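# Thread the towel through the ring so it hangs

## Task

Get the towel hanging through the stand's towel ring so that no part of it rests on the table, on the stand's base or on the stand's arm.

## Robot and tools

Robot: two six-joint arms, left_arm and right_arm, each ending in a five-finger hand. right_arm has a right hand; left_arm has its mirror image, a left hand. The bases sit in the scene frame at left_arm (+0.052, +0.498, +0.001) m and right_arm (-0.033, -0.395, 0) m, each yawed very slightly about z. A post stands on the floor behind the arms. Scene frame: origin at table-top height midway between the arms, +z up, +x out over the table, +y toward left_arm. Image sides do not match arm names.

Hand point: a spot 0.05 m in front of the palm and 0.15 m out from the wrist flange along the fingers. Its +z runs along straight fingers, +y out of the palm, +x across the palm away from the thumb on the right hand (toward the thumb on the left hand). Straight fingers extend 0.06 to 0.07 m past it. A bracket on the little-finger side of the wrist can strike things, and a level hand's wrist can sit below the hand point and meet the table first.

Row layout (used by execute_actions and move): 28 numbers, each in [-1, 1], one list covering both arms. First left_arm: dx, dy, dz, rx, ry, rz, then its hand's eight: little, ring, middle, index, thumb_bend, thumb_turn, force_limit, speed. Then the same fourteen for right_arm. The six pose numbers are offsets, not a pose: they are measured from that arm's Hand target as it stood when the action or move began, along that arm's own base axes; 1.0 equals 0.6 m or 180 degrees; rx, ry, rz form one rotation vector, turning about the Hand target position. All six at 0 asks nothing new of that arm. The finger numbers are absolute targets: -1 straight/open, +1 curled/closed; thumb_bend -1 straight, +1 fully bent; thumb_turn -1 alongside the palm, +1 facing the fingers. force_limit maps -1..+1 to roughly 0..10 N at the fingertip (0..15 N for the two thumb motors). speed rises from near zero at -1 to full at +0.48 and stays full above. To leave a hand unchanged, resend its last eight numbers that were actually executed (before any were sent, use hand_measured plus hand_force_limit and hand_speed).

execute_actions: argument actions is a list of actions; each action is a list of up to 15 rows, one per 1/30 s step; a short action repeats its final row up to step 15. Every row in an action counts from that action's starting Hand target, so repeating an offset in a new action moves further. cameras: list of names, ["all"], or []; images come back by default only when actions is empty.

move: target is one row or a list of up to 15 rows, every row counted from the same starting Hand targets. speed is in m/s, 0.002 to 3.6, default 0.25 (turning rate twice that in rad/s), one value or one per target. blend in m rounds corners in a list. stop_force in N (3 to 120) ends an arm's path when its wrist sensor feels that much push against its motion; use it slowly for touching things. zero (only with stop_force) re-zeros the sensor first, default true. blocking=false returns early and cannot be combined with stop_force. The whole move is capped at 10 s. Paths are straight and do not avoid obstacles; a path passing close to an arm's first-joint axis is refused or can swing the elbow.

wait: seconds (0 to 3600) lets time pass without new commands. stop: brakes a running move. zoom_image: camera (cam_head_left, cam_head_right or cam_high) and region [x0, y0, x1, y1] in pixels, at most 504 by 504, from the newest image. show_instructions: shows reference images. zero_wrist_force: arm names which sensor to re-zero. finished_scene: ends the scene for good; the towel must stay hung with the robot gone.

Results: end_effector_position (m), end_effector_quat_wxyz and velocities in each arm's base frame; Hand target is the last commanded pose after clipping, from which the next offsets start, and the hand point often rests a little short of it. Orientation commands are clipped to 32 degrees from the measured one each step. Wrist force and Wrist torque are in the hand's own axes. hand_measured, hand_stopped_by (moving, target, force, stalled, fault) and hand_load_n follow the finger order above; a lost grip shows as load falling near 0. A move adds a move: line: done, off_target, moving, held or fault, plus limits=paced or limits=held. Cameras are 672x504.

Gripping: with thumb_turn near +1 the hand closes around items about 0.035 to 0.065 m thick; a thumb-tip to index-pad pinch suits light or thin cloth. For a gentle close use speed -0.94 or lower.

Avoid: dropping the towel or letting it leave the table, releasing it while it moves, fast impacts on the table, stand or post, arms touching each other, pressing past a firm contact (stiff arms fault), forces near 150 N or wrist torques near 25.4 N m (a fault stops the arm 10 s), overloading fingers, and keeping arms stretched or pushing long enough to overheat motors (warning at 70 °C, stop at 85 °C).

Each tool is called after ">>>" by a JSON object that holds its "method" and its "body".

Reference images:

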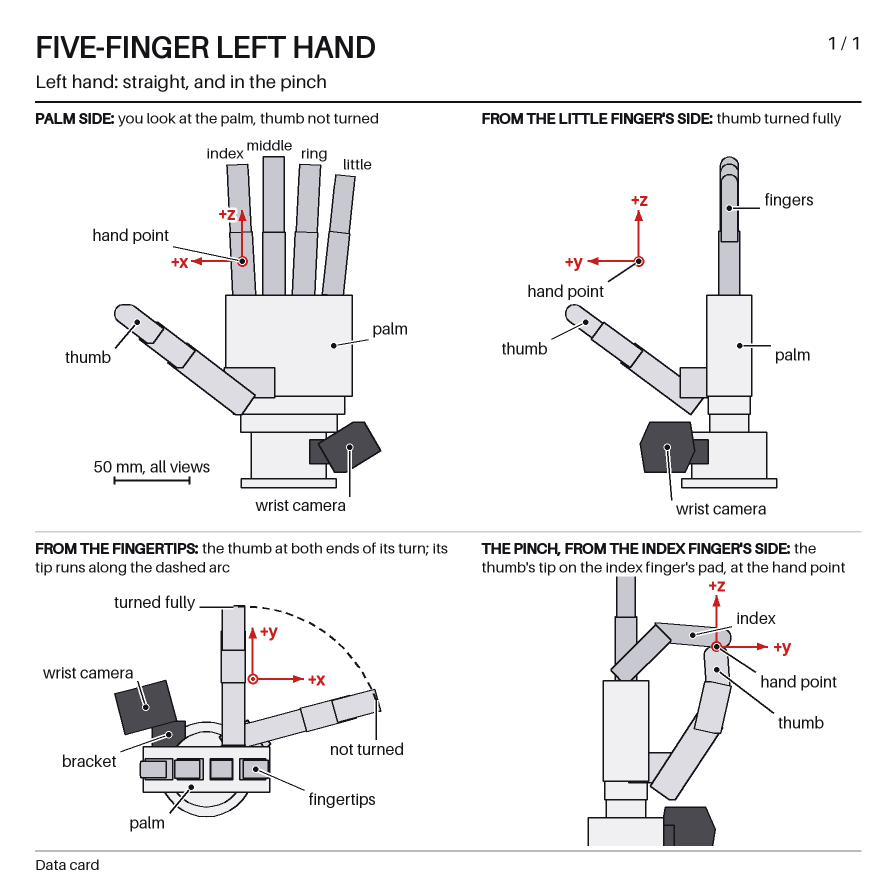

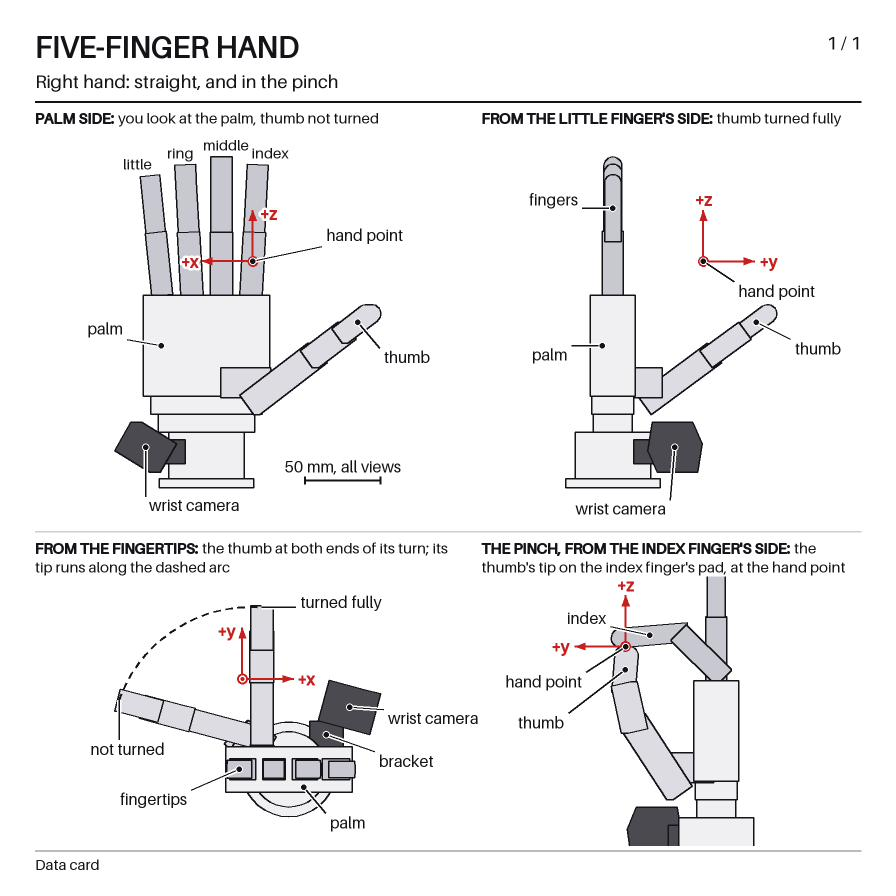

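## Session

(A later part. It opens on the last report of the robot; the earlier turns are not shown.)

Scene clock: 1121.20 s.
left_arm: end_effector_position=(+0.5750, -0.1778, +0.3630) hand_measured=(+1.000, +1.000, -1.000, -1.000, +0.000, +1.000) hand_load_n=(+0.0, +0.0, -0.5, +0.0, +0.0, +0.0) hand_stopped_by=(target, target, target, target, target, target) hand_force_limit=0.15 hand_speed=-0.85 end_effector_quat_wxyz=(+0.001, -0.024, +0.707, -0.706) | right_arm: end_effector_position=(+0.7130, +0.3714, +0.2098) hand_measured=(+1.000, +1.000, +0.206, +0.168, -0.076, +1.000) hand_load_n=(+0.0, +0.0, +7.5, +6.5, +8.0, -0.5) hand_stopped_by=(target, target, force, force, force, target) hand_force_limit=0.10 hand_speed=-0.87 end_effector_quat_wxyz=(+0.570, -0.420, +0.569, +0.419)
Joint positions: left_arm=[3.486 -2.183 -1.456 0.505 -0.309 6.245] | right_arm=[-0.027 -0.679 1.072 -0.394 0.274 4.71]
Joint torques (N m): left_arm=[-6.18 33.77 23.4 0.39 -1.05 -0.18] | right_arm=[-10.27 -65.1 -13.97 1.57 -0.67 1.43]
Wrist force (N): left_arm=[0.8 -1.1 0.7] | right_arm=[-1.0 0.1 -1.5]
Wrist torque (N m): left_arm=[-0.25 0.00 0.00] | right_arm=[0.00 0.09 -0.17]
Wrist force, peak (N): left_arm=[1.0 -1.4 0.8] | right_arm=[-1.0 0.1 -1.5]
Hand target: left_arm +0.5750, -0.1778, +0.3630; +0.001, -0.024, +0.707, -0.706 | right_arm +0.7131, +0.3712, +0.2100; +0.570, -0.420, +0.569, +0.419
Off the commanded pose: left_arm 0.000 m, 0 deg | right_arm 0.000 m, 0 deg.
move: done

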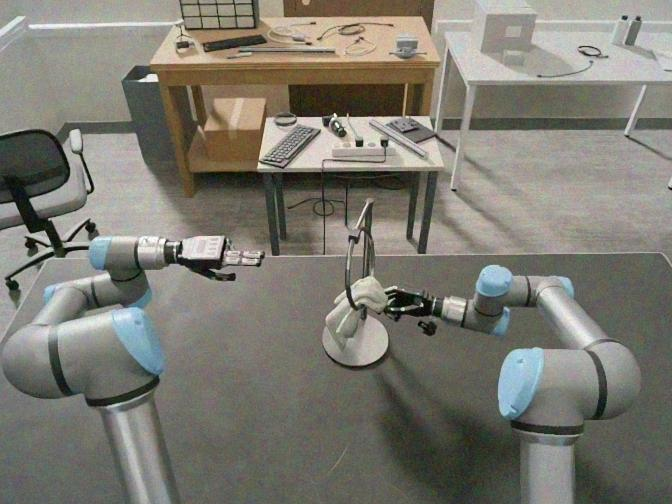

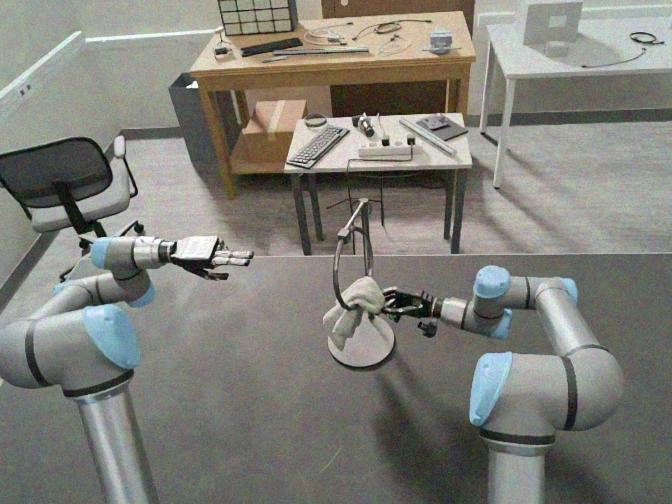

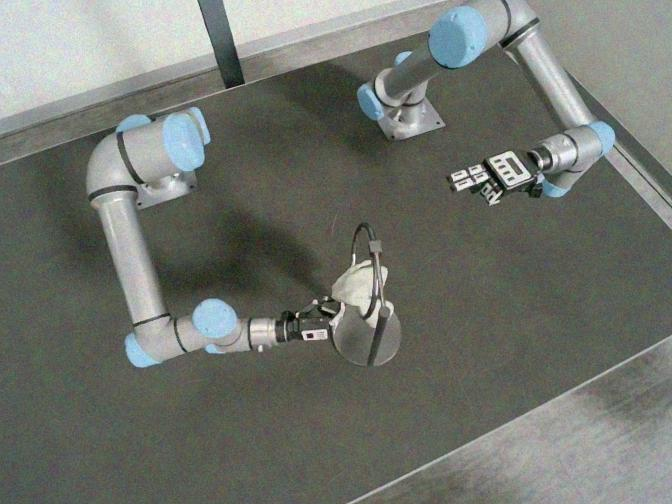

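>>> {"method": "move", "body": {"target": [[0,0,0,0,0,0,1,1,-1,-1,0.0,1,0.15,-0.85, -0.0010,0.045,-0.05,0,0,0,1,1,0.3,0.3,0.05,1,0.1,-0.87]], "speed": 0.04, "cameras": ["all"]}}

>>> {"method": "zoom_image", "body": {"camera": "cam_head_left", "region": [310, 200, 450, 350]}}

>>> {"method": "zoom_image", "body": {"camera": "cam_head_right", "region": [310, 200, 450, 350]}}

>>> {"method": "zoom_image", "body": {"camera": "cam_high", "region": [270, 210, 410, 350]}}

Scene clock: 1127.63 s.
left_arm: end_effector_position=(+0.5750, -0.1778, +0.3630) hand_measured=(+1.000, +1.000, -1.000, -1.000, +0.000, +1.000) hand_load_n=(+0.0, +0.0, +0.0, +0.0, +0.0, +0.0) hand_stopped_by=(target, target, target, target, target, target) hand_force_limit=0.15 hand_speed=-0.85 end_effector_quat_wxyz=(+0.001, -0.024, +0.707, -0.706) | right_arm: end_effector_position=(+0.7124, +0.3984, +0.1798) hand_measured=(+1.000, +1.000, +0.206, +0.168, -0.076, +1.000) hand_load_n=(+0.0, +0.0, +7.0, +6.5, +8.0, -0.5) hand_stopped_by=(target, target, force, force, force, target) hand_force_limit=0.10 hand_speed=-0.87 end_effector_quat_wxyz=(+0.570, -0.420, +0.569, +0.419)
Joint positions: left_arm=[3.486 -2.183 -1.456 0.505 -0.309 6.245] | right_arm=[0.012 -0.635 1.072 -0.437 0.313 4.71]
Joint torques (N m): left_arm=[-5.92 33.68 23.24 0.26 -1.03 0.08] | right_arm=[-10.35 -61.98 -28.55 0.98 -0.69 1.28]
Wrist force (N): left_arm=[0.7 -1.2 0.8] | right_arm=[-0.2 0.0 -1.6]
Wrist torque (N m): left_arm=[-0.26 0.02 0.00] | right_arm=[-0.04 -0.03 -0.12]
Wrist force, peak (N): left_arm=[0.9 -1.4 0.8] | right_arm=[-1.9 -0.6 -1.5]
Hand target: left_arm +0.5750, -0.1778, +0.3630; +0.001, -0.024, +0.707, -0.706 | right_arm +0.7125, +0.3982, +0.1800; +0.570, -0.420, +0.569, +0.419
Off the commanded pose: left_arm 0.000 m, 0 deg | right_arm 0.000 m, 0 deg.
move: done

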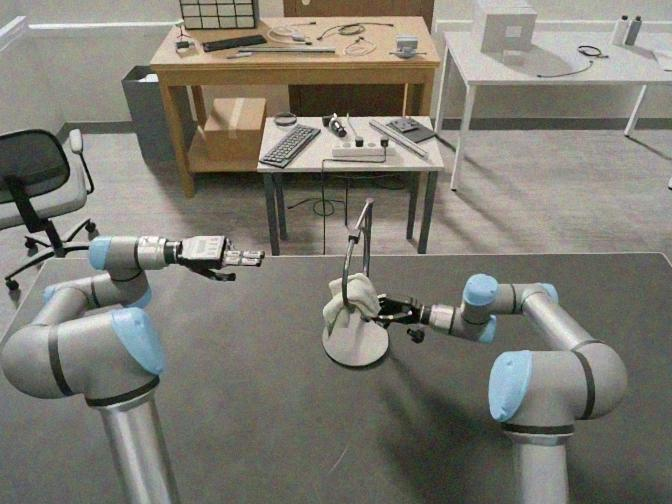

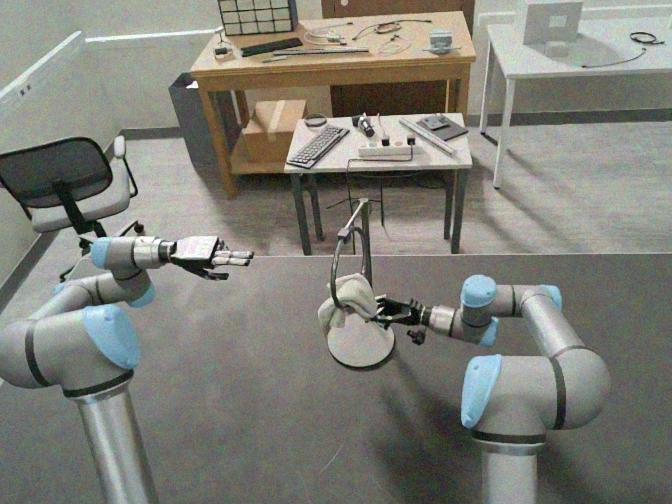

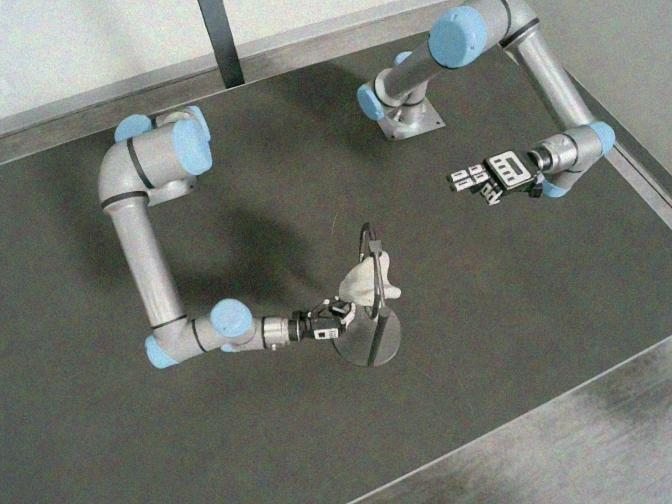

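Scaled by 3.360 from the camera's image (finer frame: 960x720).

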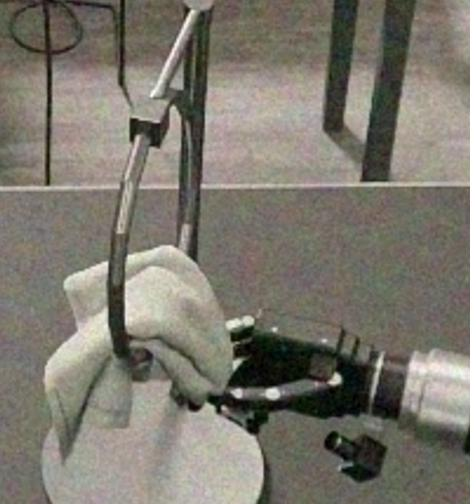

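Scaled by 3.360 from the camera's image (finer frame: 960x720).

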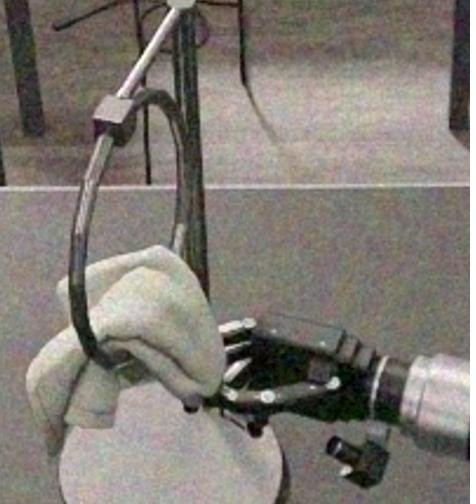

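Scaled by 3.600 from the camera's image (finer frame: 960x720).

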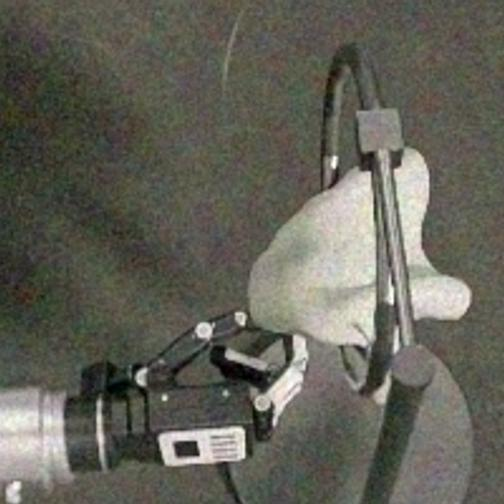

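>>> {"method": "move", "body": {"target": [[0,0,0,0,0,0,1,1,-1,-1,0.0,1,0.15,-0.85, 0,0,0,0,0,0,1,1,0.0,0.0,-0.4,1,0.1,-0.88],[0,0,0,0,0,0,1,1,-1,-1,0.0,1,0.15,-0.85, -0.003,-0.01,0,0,0,0,1,1,-0.35,-0.35,-0.8,1,0.1,-0.85]], "speed": 0.03, "cameras": ["all"]}}

>>> {"method": "zoom_image", "body": {"camera": "cam_head_left", "region": [310, 200, 450, 350]}}

>>> {"method": "zoom_image", "body": {"camera": "cam_head_right", "region": [310, 200, 450, 350]}}

>>> {"method": "zoom_image", "body": {"camera": "cam_high", "region": [270, 210, 410, 350]}}

Scene clock: 1146.47 s.
left_arm: end_effector_position=(+0.5750, -0.1778, +0.3630) hand_measured=(+1.000, +1.000, -1.000, -1.000, +0.000, +1.000) hand_load_n=(+0.0, +0.0, +0.0, +0.0, +0.0, +0.0) hand_stopped_by=(target, target, target, target, target, target) hand_force_limit=0.15 hand_speed=-0.85 end_effector_quat_wxyz=(+0.001, -0.024, +0.707, -0.706) | right_arm: end_effector_position=(+0.7107, +0.3922, +0.1800) hand_measured=(+1.000, +1.000, -0.350, -0.350, -0.800, +1.000) hand_load_n=(+0.0, +0.0, +0.0, +0.0, +0.0, -0.5) hand_stopped_by=(target, target, target, target, target, target) hand_force_limit=0.10 hand_speed=-0.85 end_effector_quat_wxyz=(+0.570, -0.420, +0.569, +0.419)
Joint positions: left_arm=[3.486 -2.183 -1.456 0.505 -0.309 6.245] | right_arm=[0.003 -0.643 1.087 -0.443 0.304 4.71]
Joint torques (N m): left_arm=[-6.15 34.46 23.06 0.2 -0.75 0.2] | right_arm=[8.89 -40.63 -31.77 2.06 1.88 1.14]
Wrist force (N): left_arm=[0.9 -1.1 0.8] | right_arm=[0.8 0.1 -1.6]
Wrist torque (N m): left_arm=[-0.26 -0.01 0.01] | right_arm=[-0.05 -0.08 -0.13]
Wrist force, peak (N): left_arm=[1.0 -1.3 0.8] | right_arm=[1.2 0.3 -2.2]
Hand target: left_arm +0.5750, -0.1778, +0.3630; +0.001, -0.024, +0.707, -0.706 | right_arm +0.7107, +0.3922, +0.1800; +0.570, -0.420, +0.569, +0.419
Off the commanded pose: left_arm 0.000 m, 0 deg | right_arm 0.000 m, 0 deg.
move: done

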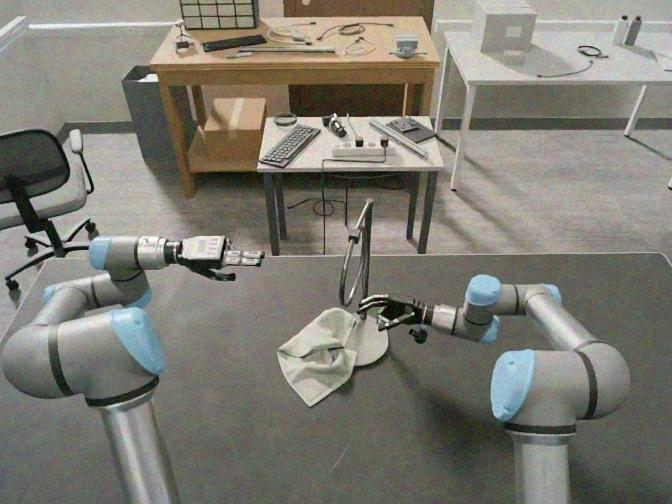

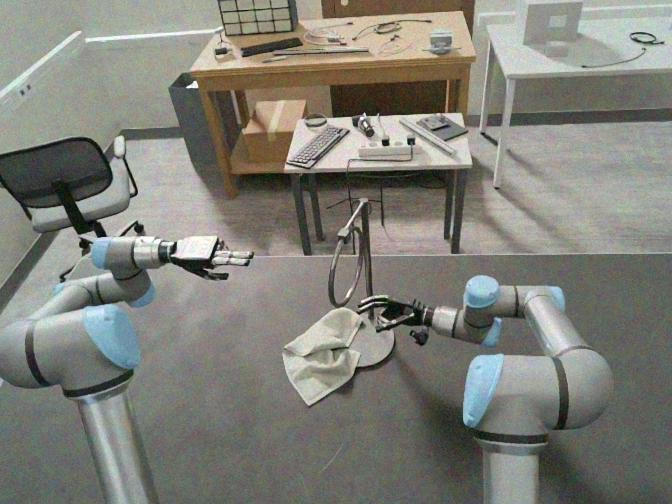

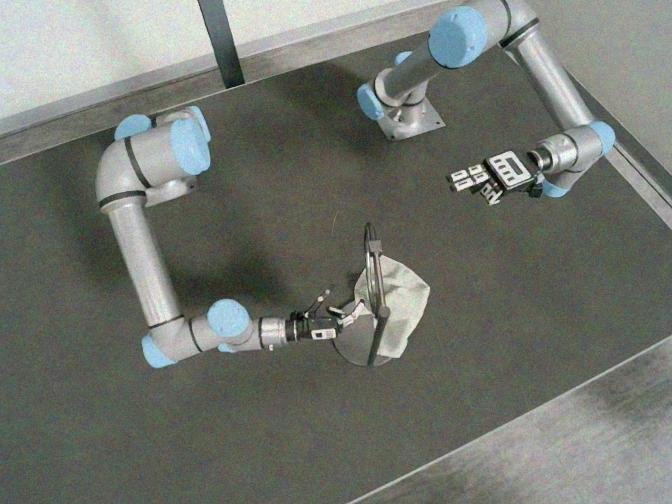

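Scaled by 3.360 from the camera's image (finer frame: 960x720).

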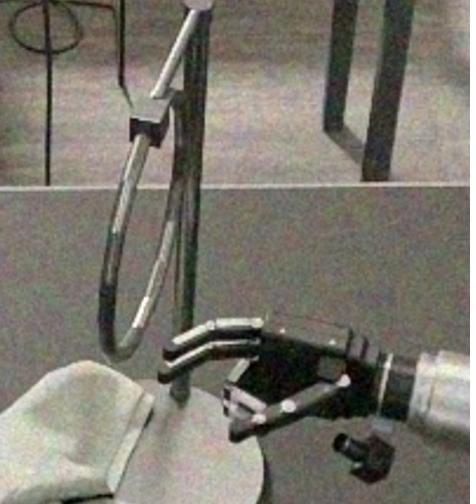

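Scaled by 3.360 from the camera's image (finer frame: 960x720).

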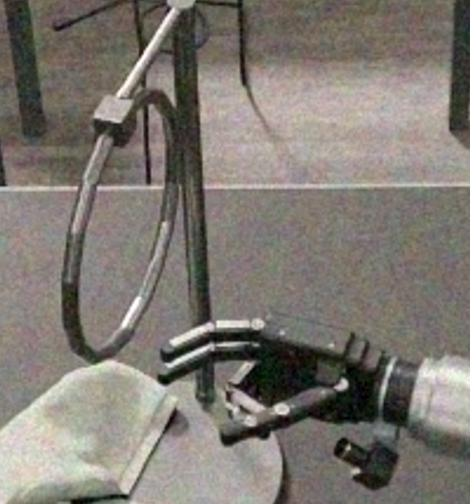

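Scaled by 3.600 from the camera's image (finer frame: 960x720).

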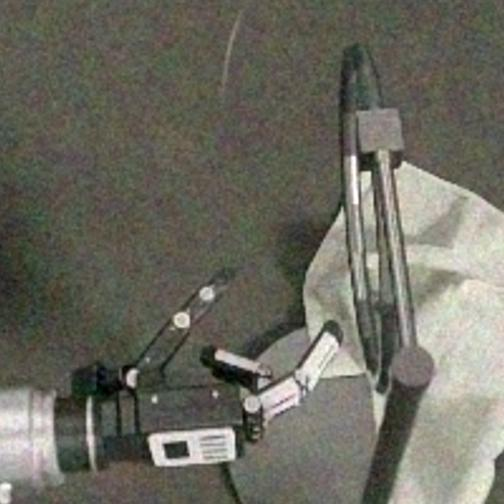

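>>> {"method": "move", "body": {"target": [0,0,0,0,0,0,1,1,-1,-1,0.0,1,0.15,-0.85, -0.12,-0.38,0.1,0,0,0,1,1,-0.35,-0.35,-0.8,1,0.1,-0.85], "speed": 0.2, "cameras": ["all"]}}

>>> {"method": "zoom_image", "body": {"camera": "cam_head_left", "region": [260, 290, 410, 420]}}

>>> {"method": "zoom_image", "body": {"camera": "cam_head_right", "region": [260, 290, 410, 420]}}

>>> {"method": "zoom_image", "body": {"camera": "cam_high", "region": [320, 220, 460, 380]}}

Scene clock: 1166.07 s.
left_arm: end_effector_position=(+0.5750, -0.1778, +0.3630) hand_measured=(+1.000, +1.000, -1.000, -1.000, +0.000, +1.000) hand_load_n=(+0.0, +0.0, +0.0, +0.0, +0.0, +0.0) hand_stopped_by=(target, target, target, target, target, target) hand_force_limit=0.15 hand_speed=-0.85 end_effector_quat_wxyz=(+0.001, -0.024, +0.707, -0.706) | right_arm: end_effector_position=(+0.6387, +0.1643, +0.2400) hand_measured=(+1.000, +1.000, -0.350, -0.350, -0.800, +1.000) hand_load_n=(+0.0, +0.0, +0.0, +0.0, +0.0, -0.5) hand_stopped_by=(target, target, target, target, target, target) hand_force_limit=0.10 hand_speed=-0.85 end_effector_quat_wxyz=(+0.570, -0.420, +0.569, +0.419)
Joint positions: left_arm=[3.486 -2.183 -1.456 0.505 -0.309 6.245] | right_arm=[-0.361 -0.889 1.376 -0.487 -0.06 4.71]
Joint torques (N m): left_arm=[-5.47 34.19 23.88 0.3 -0.64 0.34] | right_arm=[-7.62 -54.46 -8.68 -2.26 -0.5 1.24]
Wrist force (N): left_arm=[1.0 -1.2 0.7] | right_arm=[0.8 0.2 -2.0]
Wrist torque (N m): left_arm=[-0.27 -0.02 0.02] | right_arm=[0.01 -0.03 -0.21]
Wrist force, peak (N): left_arm=[1.0 -1.3 0.9] | right_arm=[0.6 0.2 -3.7]
Hand target: left_arm +0.5750, -0.1778, +0.3630; +0.001, -0.024, +0.707, -0.706 | right_arm +0.6387, +0.1642, +0.2400; +0.570, -0.420, +0.569, +0.419
Off the commanded pose: left_arm 0.000 m, 0 deg | right_arm 0.000 m, 0 deg.
move: done

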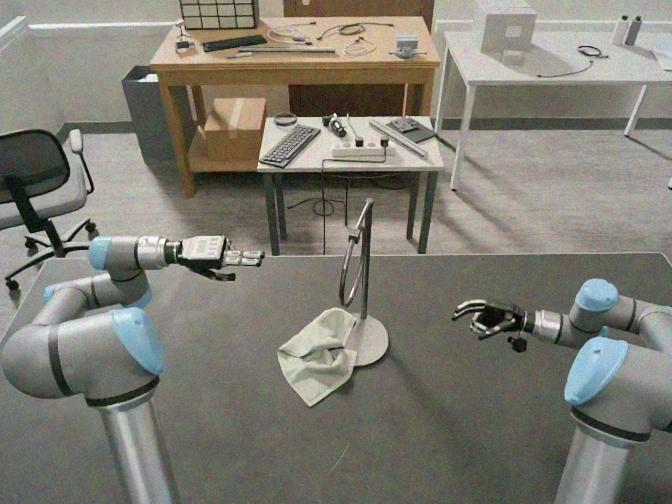

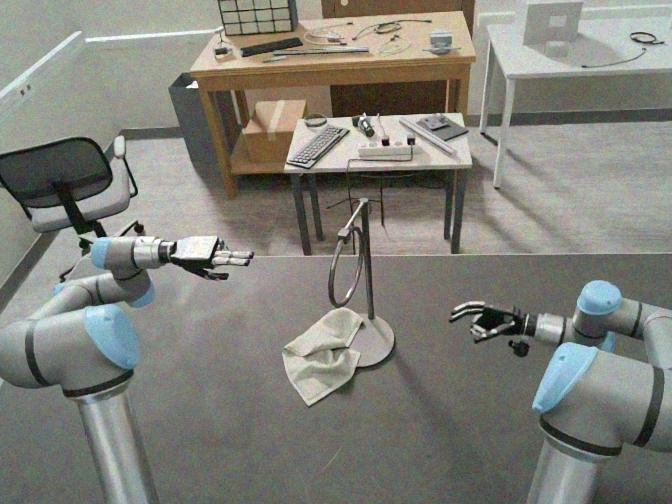

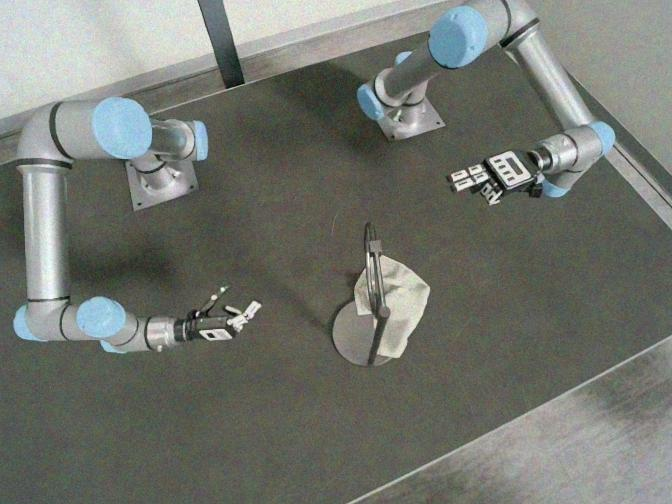

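Scaled by 3.360 from the camera's image (finer frame: 960x720).

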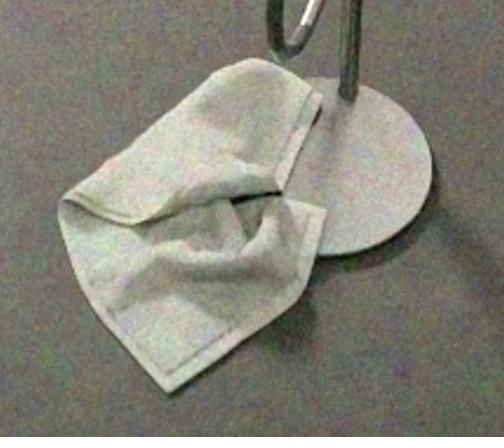

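Scaled by 3.360 from the camera's image (finer frame: 960x720).

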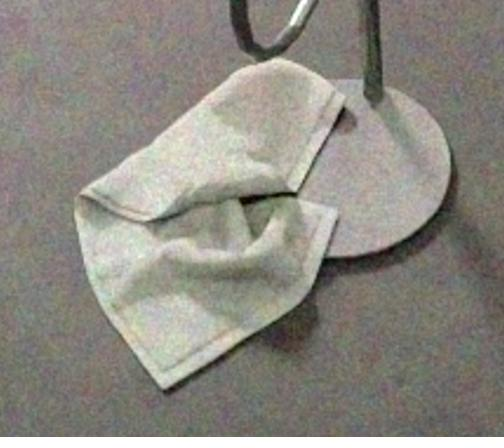

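Scaled by 3.150 from the camera's image (finer frame: 960x720).

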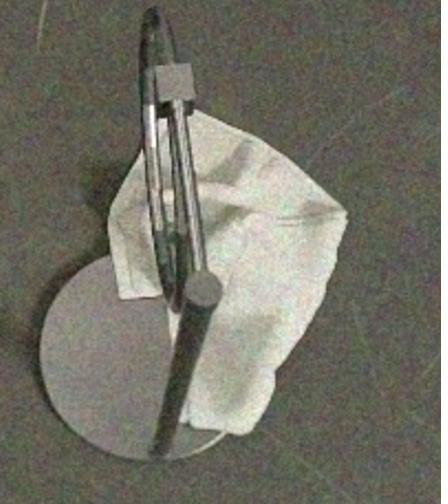

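>>> {"method": "move", "body": {"target": [0.232,-0.2255,-0.405,0.2524,0.1021,0.2263,1,1,-1,-1,-1,1,0.15,-0.5, 0,0,0,0,0,0,1,1,-0.35,-0.35,-0.8,1,0.1,-0.85], "speed": 0.2, "cameras": ["all"]}}

>>> {"method": "zoom_image", "body": {"camera": "cam_high", "region": [330, 220, 490, 380]}}

>>> {"method": "zoom_image", "body": {"camera": "cam_head_left", "region": [240, 260, 400, 420]}}

Scene clock: 1213.97 s.
left_arm: end_effector_position=(+0.7142, -0.3130, +0.1201) hand_measured=(+1.000, +1.000, -1.000, -1.000, -1.000, +1.000) hand_load_n=(+0.5, +0.0, +0.0, +0.0, +0.0, +0.0) hand_stopped_by=(target, target, target, target, target, target) hand_force_limit=0.15 hand_speed=-0.50 end_effector_quat_wxyz=(+0.141, -0.366, +0.859, -0.330) | right_arm: end_effector_position=(+0.6387, +0.1642, +0.2400) hand_measured=(+1.000, +1.000, -0.350, -0.350, -0.800, +1.000) hand_load_n=(+0.0, +0.0, -0.5, +0.0, +0.0, +0.0) hand_stopped_by=(target, target, target, target, target, target) hand_force_limit=0.10 hand_speed=-0.85 end_effector_quat_wxyz=(+0.570, -0.420, +0.569, +0.419)
Joint positions: left_arm=[3.031 -2.558 -0.564 2.172 -1.152 3.66] | right_arm=[-0.361 -0.889 1.376 -0.486 -0.06 4.71]
Joint torques (N m): left_arm=[-2.27 46.88 20.98 -0.43 -1.05 -0.63] | right_arm=[-9.06 -56.05 -26.81 3.01 -0.72 -0.45]
Wrist force (N): left_arm=[-0.1 -1.3 0.1] | right_arm=[1.2 0.1 -1.8]
Wrist torque (N m): left_arm=[-0.13 0.06 -0.04] | right_arm=[0.00 -0.11 -0.18]
Wrist force, peak (N): left_arm=[1.3 -1.8 0.2] | right_arm=[1.3 0.0 -2.2]
Hand target: left_arm +0.7142, -0.3131, +0.1200; +0.141, -0.366, +0.859, -0.330 | right_arm +0.6387, +0.1642, +0.2400; +0.570, -0.420, +0.569, +0.419
Off the commanded pose: left_arm 0.000 m, 0 deg | right_arm 0.000 m, 0 deg.
move: done

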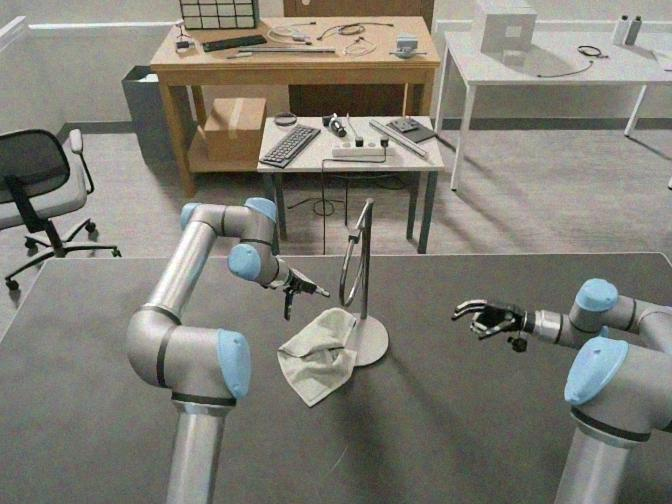

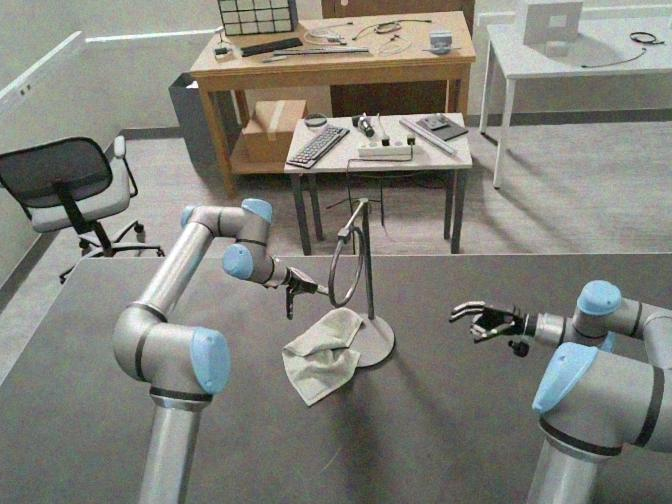

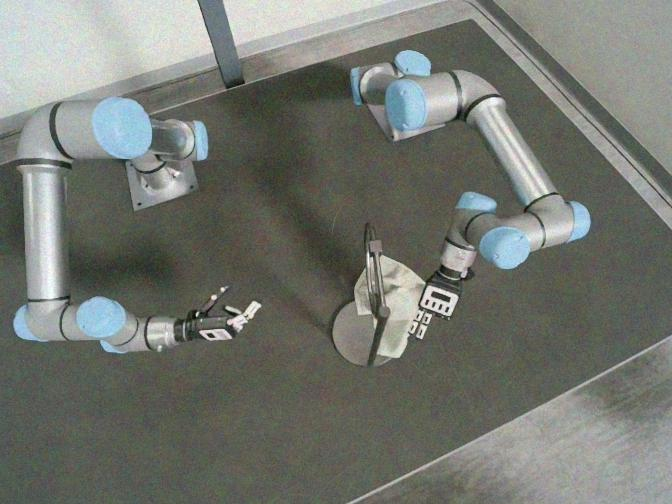

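Scaled by 3.150 from the camera's image (finer frame: 960x720).

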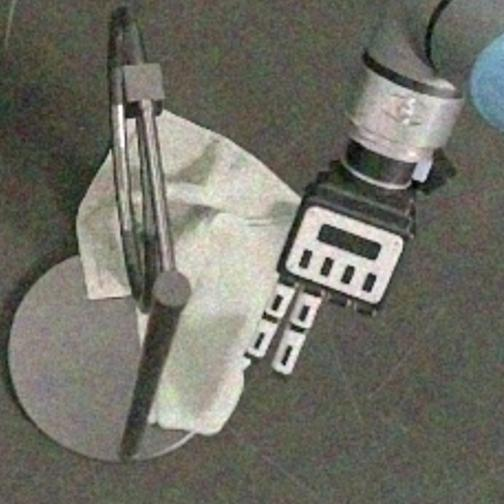

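Scaled by 3.150 from the camera's image (finer frame: 960x720).

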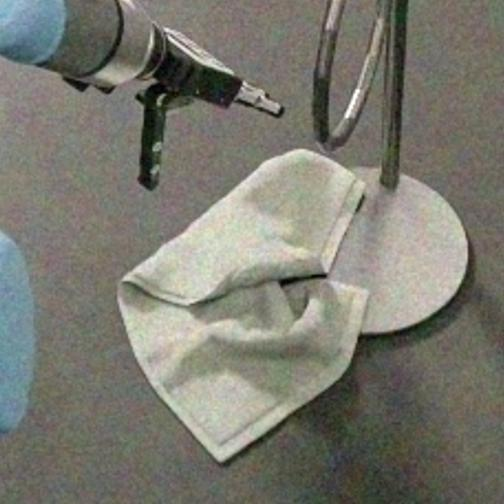

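>>> {"method": "move", "body": {"target": [-0.0093,-0.0097,-0.127,0,0,0,1,1,-1,-1,-1,1,0.15,-0.5, 0,0,0,0,0,0,1,1,-0.35,-0.35,-0.8,1,0.1,-0.85], "speed": 0.15}}

>>> {"method": "move", "body": {"target": [0,0,-0.055,0,0,0,1,1,-1,-1,-1,1,0.15,-0.5, 0,0,0,0,0,0,1,1,-0.35,-0.35,-0.8,1,0.1,-0.85], "speed": 0.012, "stop_force": 4}}

Scene clock: 1220.50 s.
left_arm: end_effector_position=(+0.7086, -0.3189, +0.0439) hand_measured=(+1.000, +1.000, -1.000, -1.000, -1.000, +1.000) hand_load_n=(+0.0, +0.0, +0.0, +0.0, +0.0, +0.0) hand_stopped_by=(target, target, target, target, target, target) hand_force_limit=0.15 hand_speed=-0.50 end_effector_quat_wxyz=(+0.141, -0.366, +0.859, -0.329) | right_arm: end_effector_position=(+0.6387, +0.1642, +0.2400) hand_measured=(+1.000, +1.000, -0.350, -0.350, -0.800, +1.000) hand_load_n=(+0.0, +0.0, +0.0, +0.0, +0.0, -0.5) hand_stopped_by=(target, target, target, target, target, target) hand_force_limit=0.10 hand_speed=-0.85 end_effector_quat_wxyz=(+0.570, -0.420, +0.569, +0.419)
Joint positions: left_arm=[3.021 -2.565 -0.744 2.363 -1.158 3.651] | right_arm=[-0.361 -0.889 1.376 -0.486 -0.06 4.71]
Joint torques (N m): left_arm=[5.02 55.11 16.55 -0.77 1.39 -0.13] | right_arm=[-8.22 -55.49 -26.49 3.12 -0.52 -0.52]
Wrist force (N): left_arm=[-0.2 -1.2 0.1] | right_arm=[1.0 0.0 -2.1]
Wrist torque (N m): left_arm=[-0.12 0.03 0.10] | right_arm=[-0.01 -0.07 -0.19]
Wrist force, peak (N): left_arm=[0.1 -2.2 -1.0] | right_arm=[1.1 -0.1 -2.1]
Hand target: left_arm +0.7087, -0.3189, +0.0438; +0.141, -0.366, +0.859, -0.330 | right_arm +0.6387, +0.1642, +0.2400; +0.570, -0.420, +0.569, +0.419
Off the commanded pose: left_arm 0.000 m, 0 deg | right_arm 0.000 m, 0 deg.
move: done

Scene clock: 1223.07 s.
left_arm: end_effector_position=(+0.7087, -0.3189, +0.0254) hand_measured=(+1.000, +1.000, -1.000, -1.000, -1.000, +1.000) hand_load_n=(+0.0, +0.5, +0.0, +0.0, +0.0, +0.0) hand_stopped_by=(target, target, target, target, target, target) hand_force_limit=0.15 hand_speed=-0.50 end_effector_quat_wxyz=(+0.141, -0.366, +0.859, -0.330) | right_arm: end_effector_position=(+0.6387, +0.1642, +0.2400) hand_measured=(+1.000, +1.000, -0.350, -0.350, -0.800, +1.000) hand_load_n=(+0.0, +0.0, +0.0, +0.0, +0.0, -0.5) hand_stopped_by=(target, target, target, target, target, target) hand_force_limit=0.10 hand_speed=-0.85 end_effector_quat_wxyz=(+0.570, -0.420, +0.569, +0.419)
Joint positions: left_arm=[3.021 -2.577 -0.77 2.4 -1.158 3.651] | right_arm=[-0.361 -0.889 1.376 -0.486 -0.06 4.71]
Joint torques (N m): left_arm=[6.39 56.55 24.26 -2.11 1.11 0.39] | right_arm=[-9.08 -56.75 -26.14 2.76 -0.43 -0.55]
Wrist force (N): left_arm=[0.1 -4.2 -2.4] | right_arm=[0.8 -0.1 -1.8]
Wrist torque (N m): left_arm=[0.03 -0.03 0.13] | right_arm=[-0.03 -0.05 -0.21]
Wrist force, peak (N): left_arm=[0.1 -5.4 -3.4] | right_arm=[1.1 0.4 -2.2]
Hand target: left_arm +0.7087, -0.3189, +0.0254; +0.141, -0.366, +0.859, -0.330 (not the last commanded pose) | right_arm +0.6387, +0.1642, +0.2400; +0.570, -0.420, +0.569, +0.419
Off the commanded pose: left_arm 0.015 m, 0 deg | right_arm 0.000 m, 0 deg.
move: contact (left_arm)

>>> {"method": "move", "body": {"target": [0,0,-0.012,0,0,0,1,1,-1,-1,-1,1,0.15,-0.5, 0,0,0,0,0,0,1,1,-0.35,-0.35,-0.8,1,0.1,-0.85], "speed": 0.012, "stop_force": 12, "cameras": ["all"]}}

>>> {"method": "zoom_image", "body": {"camera": "cam_head_left", "region": [240, 260, 400, 420]}}

>>> {"method": "zoom_image", "body": {"camera": "cam_high", "region": [330, 220, 490, 380]}}

Scene clock: 1229.57 s.
left_arm: end_effector_position=(+0.7087, -0.3189, +0.0226) hand_measured=(+1.000, +1.000, -1.000, -1.000, -1.000, +1.000) hand_load_n=(+0.0, +0.0, +0.0, +0.0, +0.0, +0.0) hand_stopped_by=(target, target, target, target, target, target) hand_force_limit=0.15 hand_speed=-0.50 end_effector_quat_wxyz=(+0.141, -0.366, +0.859, -0.330) | right_arm: end_effector_position=(+0.6387, +0.1642, +0.2400) hand_measured=(+1.000, +1.000, -0.350, -0.350, -0.800, +1.000) hand_load_n=(+0.0, +0.0, +0.0, +0.0, +0.0, -0.5) hand_stopped_by=(target, target, target, target, target, target) hand_force_limit=0.10 hand_speed=-0.85 end_effector_quat_wxyz=(+0.570, -0.420, +0.569, +0.419)
Joint positions: left_arm=[3.021 -2.579 -0.773 2.406 -1.158 3.651] | right_arm=[-0.361 -0.889 1.376 -0.486 -0.06 4.71]
Joint torques (N m): left_arm=[3.46 47.83 19.88 -3.28 -0.07 0.38] | right_arm=[-9.09 -56.67 -27.64 2.99 -0.55 -0.47]
Wrist force (N): left_arm=[-1.1 -12.5 -11.2] | right_arm=[0.9 -0.1 -1.8]
Wrist torque (N m): left_arm=[0.78 -0.08 0.04] | right_arm=[-0.05 -0.07 -0.20]
Wrist force, peak (N): left_arm=[-1.5 -15.3 -13.0] | right_arm=[0.8 -0.3 -2.3]
Hand target: left_arm +0.7087, -0.3189, +0.0226; +0.141, -0.366, +0.859, -0.330 (not the last commanded pose) | right_arm +0.6387, +0.1642, +0.2400; +0.570, -0.420, +0.569, +0.419
Off the commanded pose: left_arm 0.004 m, 0 deg | right_arm 0.000 m, 0 deg.
move: contact (left_arm)

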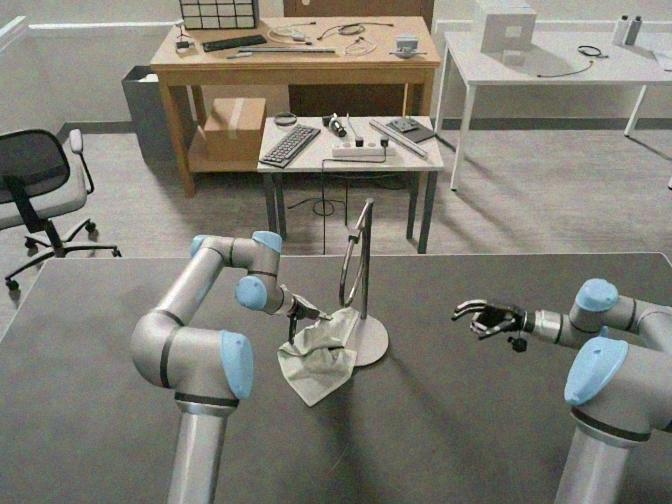

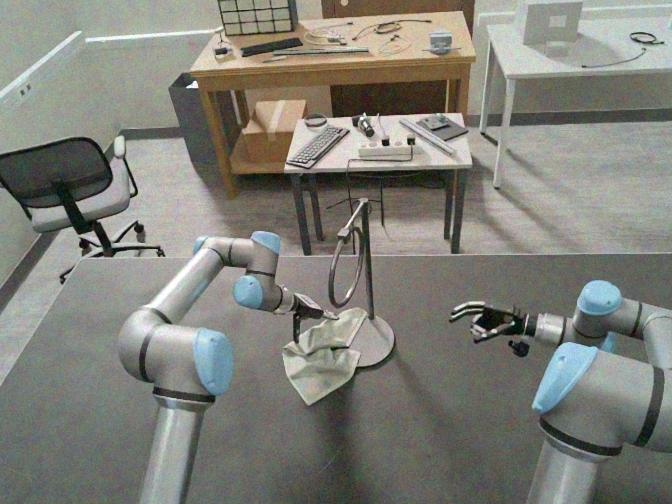

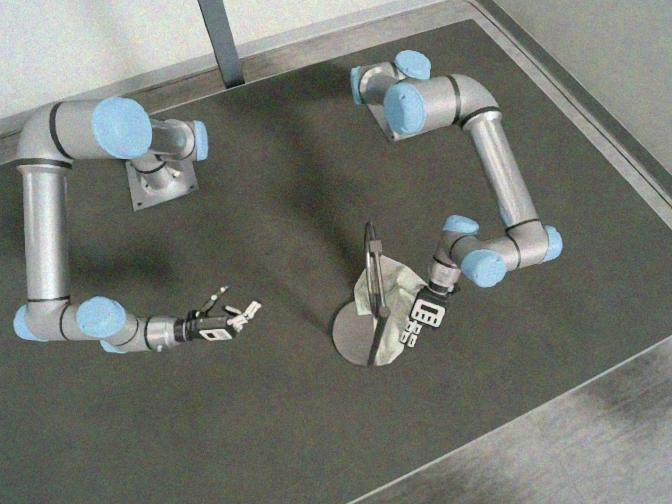

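Scaled by 3.150 from the camera's image (finer frame: 960x720).

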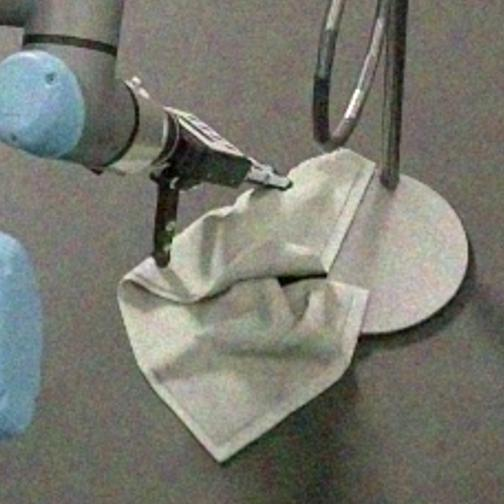

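Scaled by 3.150 from the camera's image (finer frame: 960x720).

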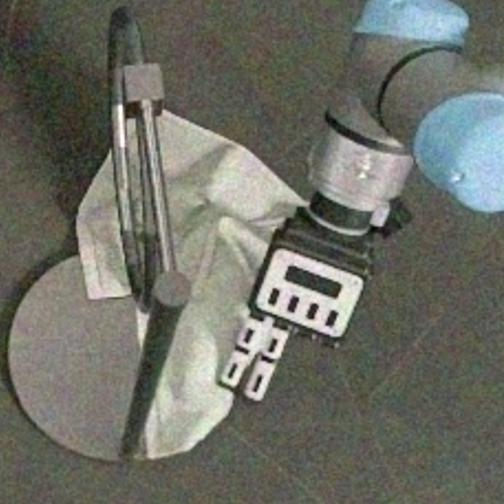

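>>> {"method": "move", "body": {"target": [[0,0,0.025,0,0,0,1,1,-1,-1,-1,1,0.15,-0.5, 0,0,0,0,0,0,1,1,-0.35,-0.35,-0.8,1,0.1,-0.85],[-0.0232,-0.024,0.025,0,0,0,1,1,-1,-1,-1,1,0.15,-0.5, 0,0,0,0,0,0,1,1,-0.35,-0.35,-0.8,1,0.1,-0.85]], "speed": 0.08}}

>>> {"method": "move", "body": {"target": [0,0,-0.035,0,0,0,1,1,-1,-1,-1,1,0.15,-0.5, 0,0,0,0,0,0,1,1,-0.35,-0.35,-0.8,1,0.1,-0.85], "speed": 0.015, "stop_force": 9, "cameras": ["all"]}}

>>> {"method": "zoom_image", "body": {"camera": "cam_head_left", "region": [240, 260, 400, 420]}}

>>> {"method": "zoom_image", "body": {"camera": "cam_high", "region": [330, 220, 490, 380]}}

Scene clock: 1236.40 s.
left_arm: end_effector_position=(+0.6948, -0.3333, +0.0376) hand_measured=(+1.000, +1.000, -1.000, -1.000, -1.000, +1.000) hand_load_n=(+0.0, +0.0, +0.0, -0.5, +0.0, +0.0) hand_stopped_by=(target, target, target, target, target, target) hand_force_limit=0.15 hand_speed=-0.50 end_effector_quat_wxyz=(+0.141, -0.366, +0.859, -0.330) | right_arm: end_effector_position=(+0.6387, +0.1642, +0.2400) hand_measured=(+1.000, +1.000, -0.350, -0.350, -0.800, +1.000) hand_load_n=(+0.0, +0.0, +0.0, +0.0, +0.0, -0.5) hand_stopped_by=(target, target, target, target, target, target) hand_force_limit=0.10 hand_speed=-0.85 end_effector_quat_wxyz=(+0.570, -0.420, +0.569, +0.419)
Joint positions: left_arm=[2.997 -2.539 -0.81 2.411 -1.172 3.63] | right_arm=[-0.361 -0.889 1.376 -0.486 -0.06 4.71]
Joint torques (N m): left_arm=[2.46 48.98 19.23 -2.17 1.91 1.58] | right_arm=[-9.51 -55.84 -26.41 2.89 -0.43 -0.55]
Wrist force (N): left_arm=[-0.3 -0.6 -0.5] | right_arm=[1.1 0.0 -2.1]
Wrist torque (N m): left_arm=[0.04 0.02 0.05] | right_arm=[0.00 -0.08 -0.20]
Wrist force, peak (N): left_arm=[-1.2 -12.6 -11.3] | right_arm=[1.2 -0.1 -2.2]
Hand target: left_arm +0.6948, -0.3333, +0.0376; +0.141, -0.366, +0.859, -0.330 | right_arm +0.6387, +0.1642, +0.2400; +0.570, -0.420, +0.569, +0.419
Off the commanded pose: left_arm 0.000 m, 0 deg | right_arm 0.000 m, 0 deg.
move: done

Scene clock: 1238.30 s.
left_arm: end_effector_position=(+0.6948, -0.3333, +0.0251) hand_measured=(+1.000, +1.000, -1.000, -1.000, -1.000, +1.000) hand_load_n=(+0.5, +0.0, -0.5, +0.0, +0.0, +0.0) hand_stopped_by=(target, target, target, target, target, target) hand_force_limit=0.15 hand_speed=-0.50 end_effector_quat_wxyz=(+0.141, -0.366, +0.859, -0.330) | right_arm: end_effector_position=(+0.6387, +0.1642, +0.2400) hand_measured=(+1.000, +1.000, -0.350, -0.350, -0.800, +1.000) hand_load_n=(+0.0, +0.0, +0.0, +0.0, +0.0, +0.0) hand_stopped_by=(target, target, target, target, target, target) hand_force_limit=0.10 hand_speed=-0.85 end_effector_quat_wxyz=(+0.570, -0.420, +0.569, +0.419)
Joint positions: left_arm=[2.997 -2.547 -0.826 2.436 -1.172 3.63] | right_arm=[-0.361 -0.889 1.376 -0.486 -0.06 4.71]
Joint torques (N m): left_arm=[4.38 51.96 22.17 -1.38 0.01 1.38] | right_arm=[-9.15 -55.43 -26.08 2.85 -0.44 -0.59]
Wrist force (N): left_arm=[0.2 -7.3 -5.9] | right_arm=[0.7 0.1 -2.0]
Wrist torque (N m): left_arm=[0.38 -0.02 0.08] | right_arm=[0.00 -0.02 -0.21]
Wrist force, peak (N): left_arm=[0.4 -9.8 -7.9] | right_arm=[1.1 0.2 -2.2]
Hand target: left_arm +0.6948, -0.3333, +0.0251; +0.141, -0.366, +0.859, -0.330 (not the last commanded pose) | right_arm +0.6387, +0.1642, +0.2400; +0.570, -0.420, +0.569, +0.419
Off the commanded pose: left_arm 0.009 m, 0 deg | right_arm 0.000 m, 0 deg.
move: contact (left_arm)

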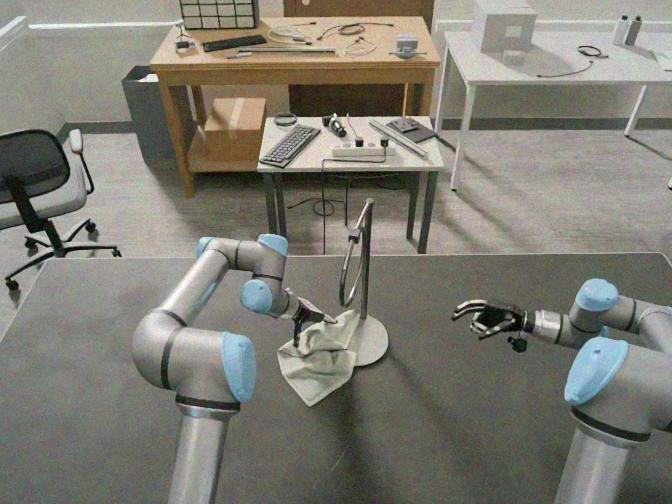

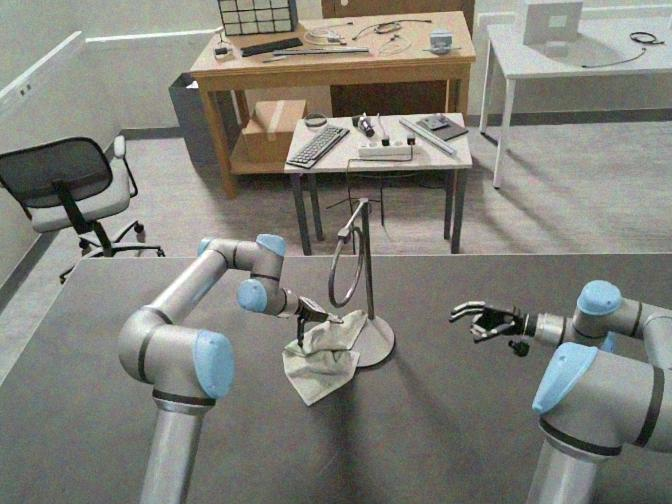

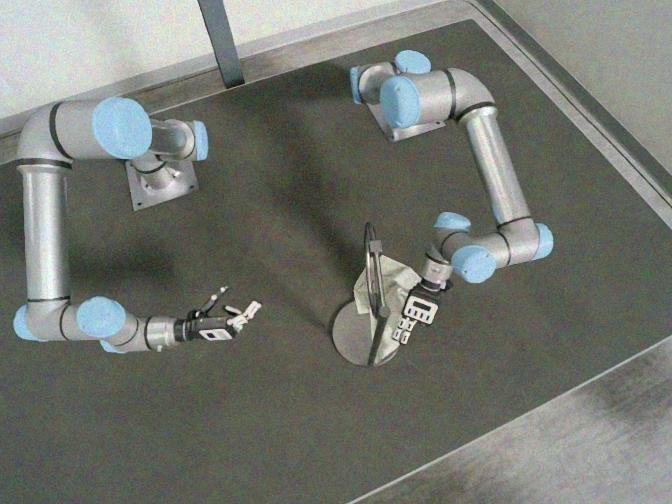

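Scaled by 3.150 from the camera's image (finer frame: 960x720).

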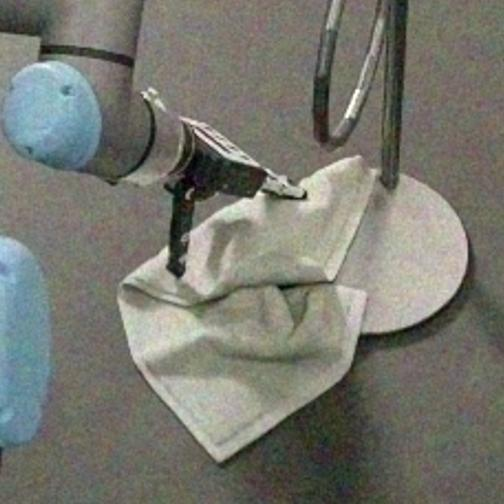

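Scaled by 3.150 from the camera's image (finer frame: 960x720).

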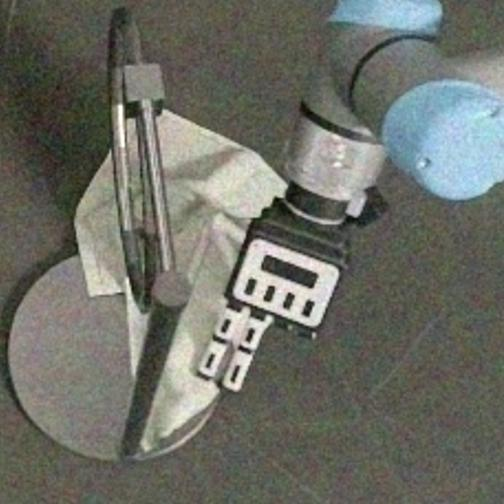

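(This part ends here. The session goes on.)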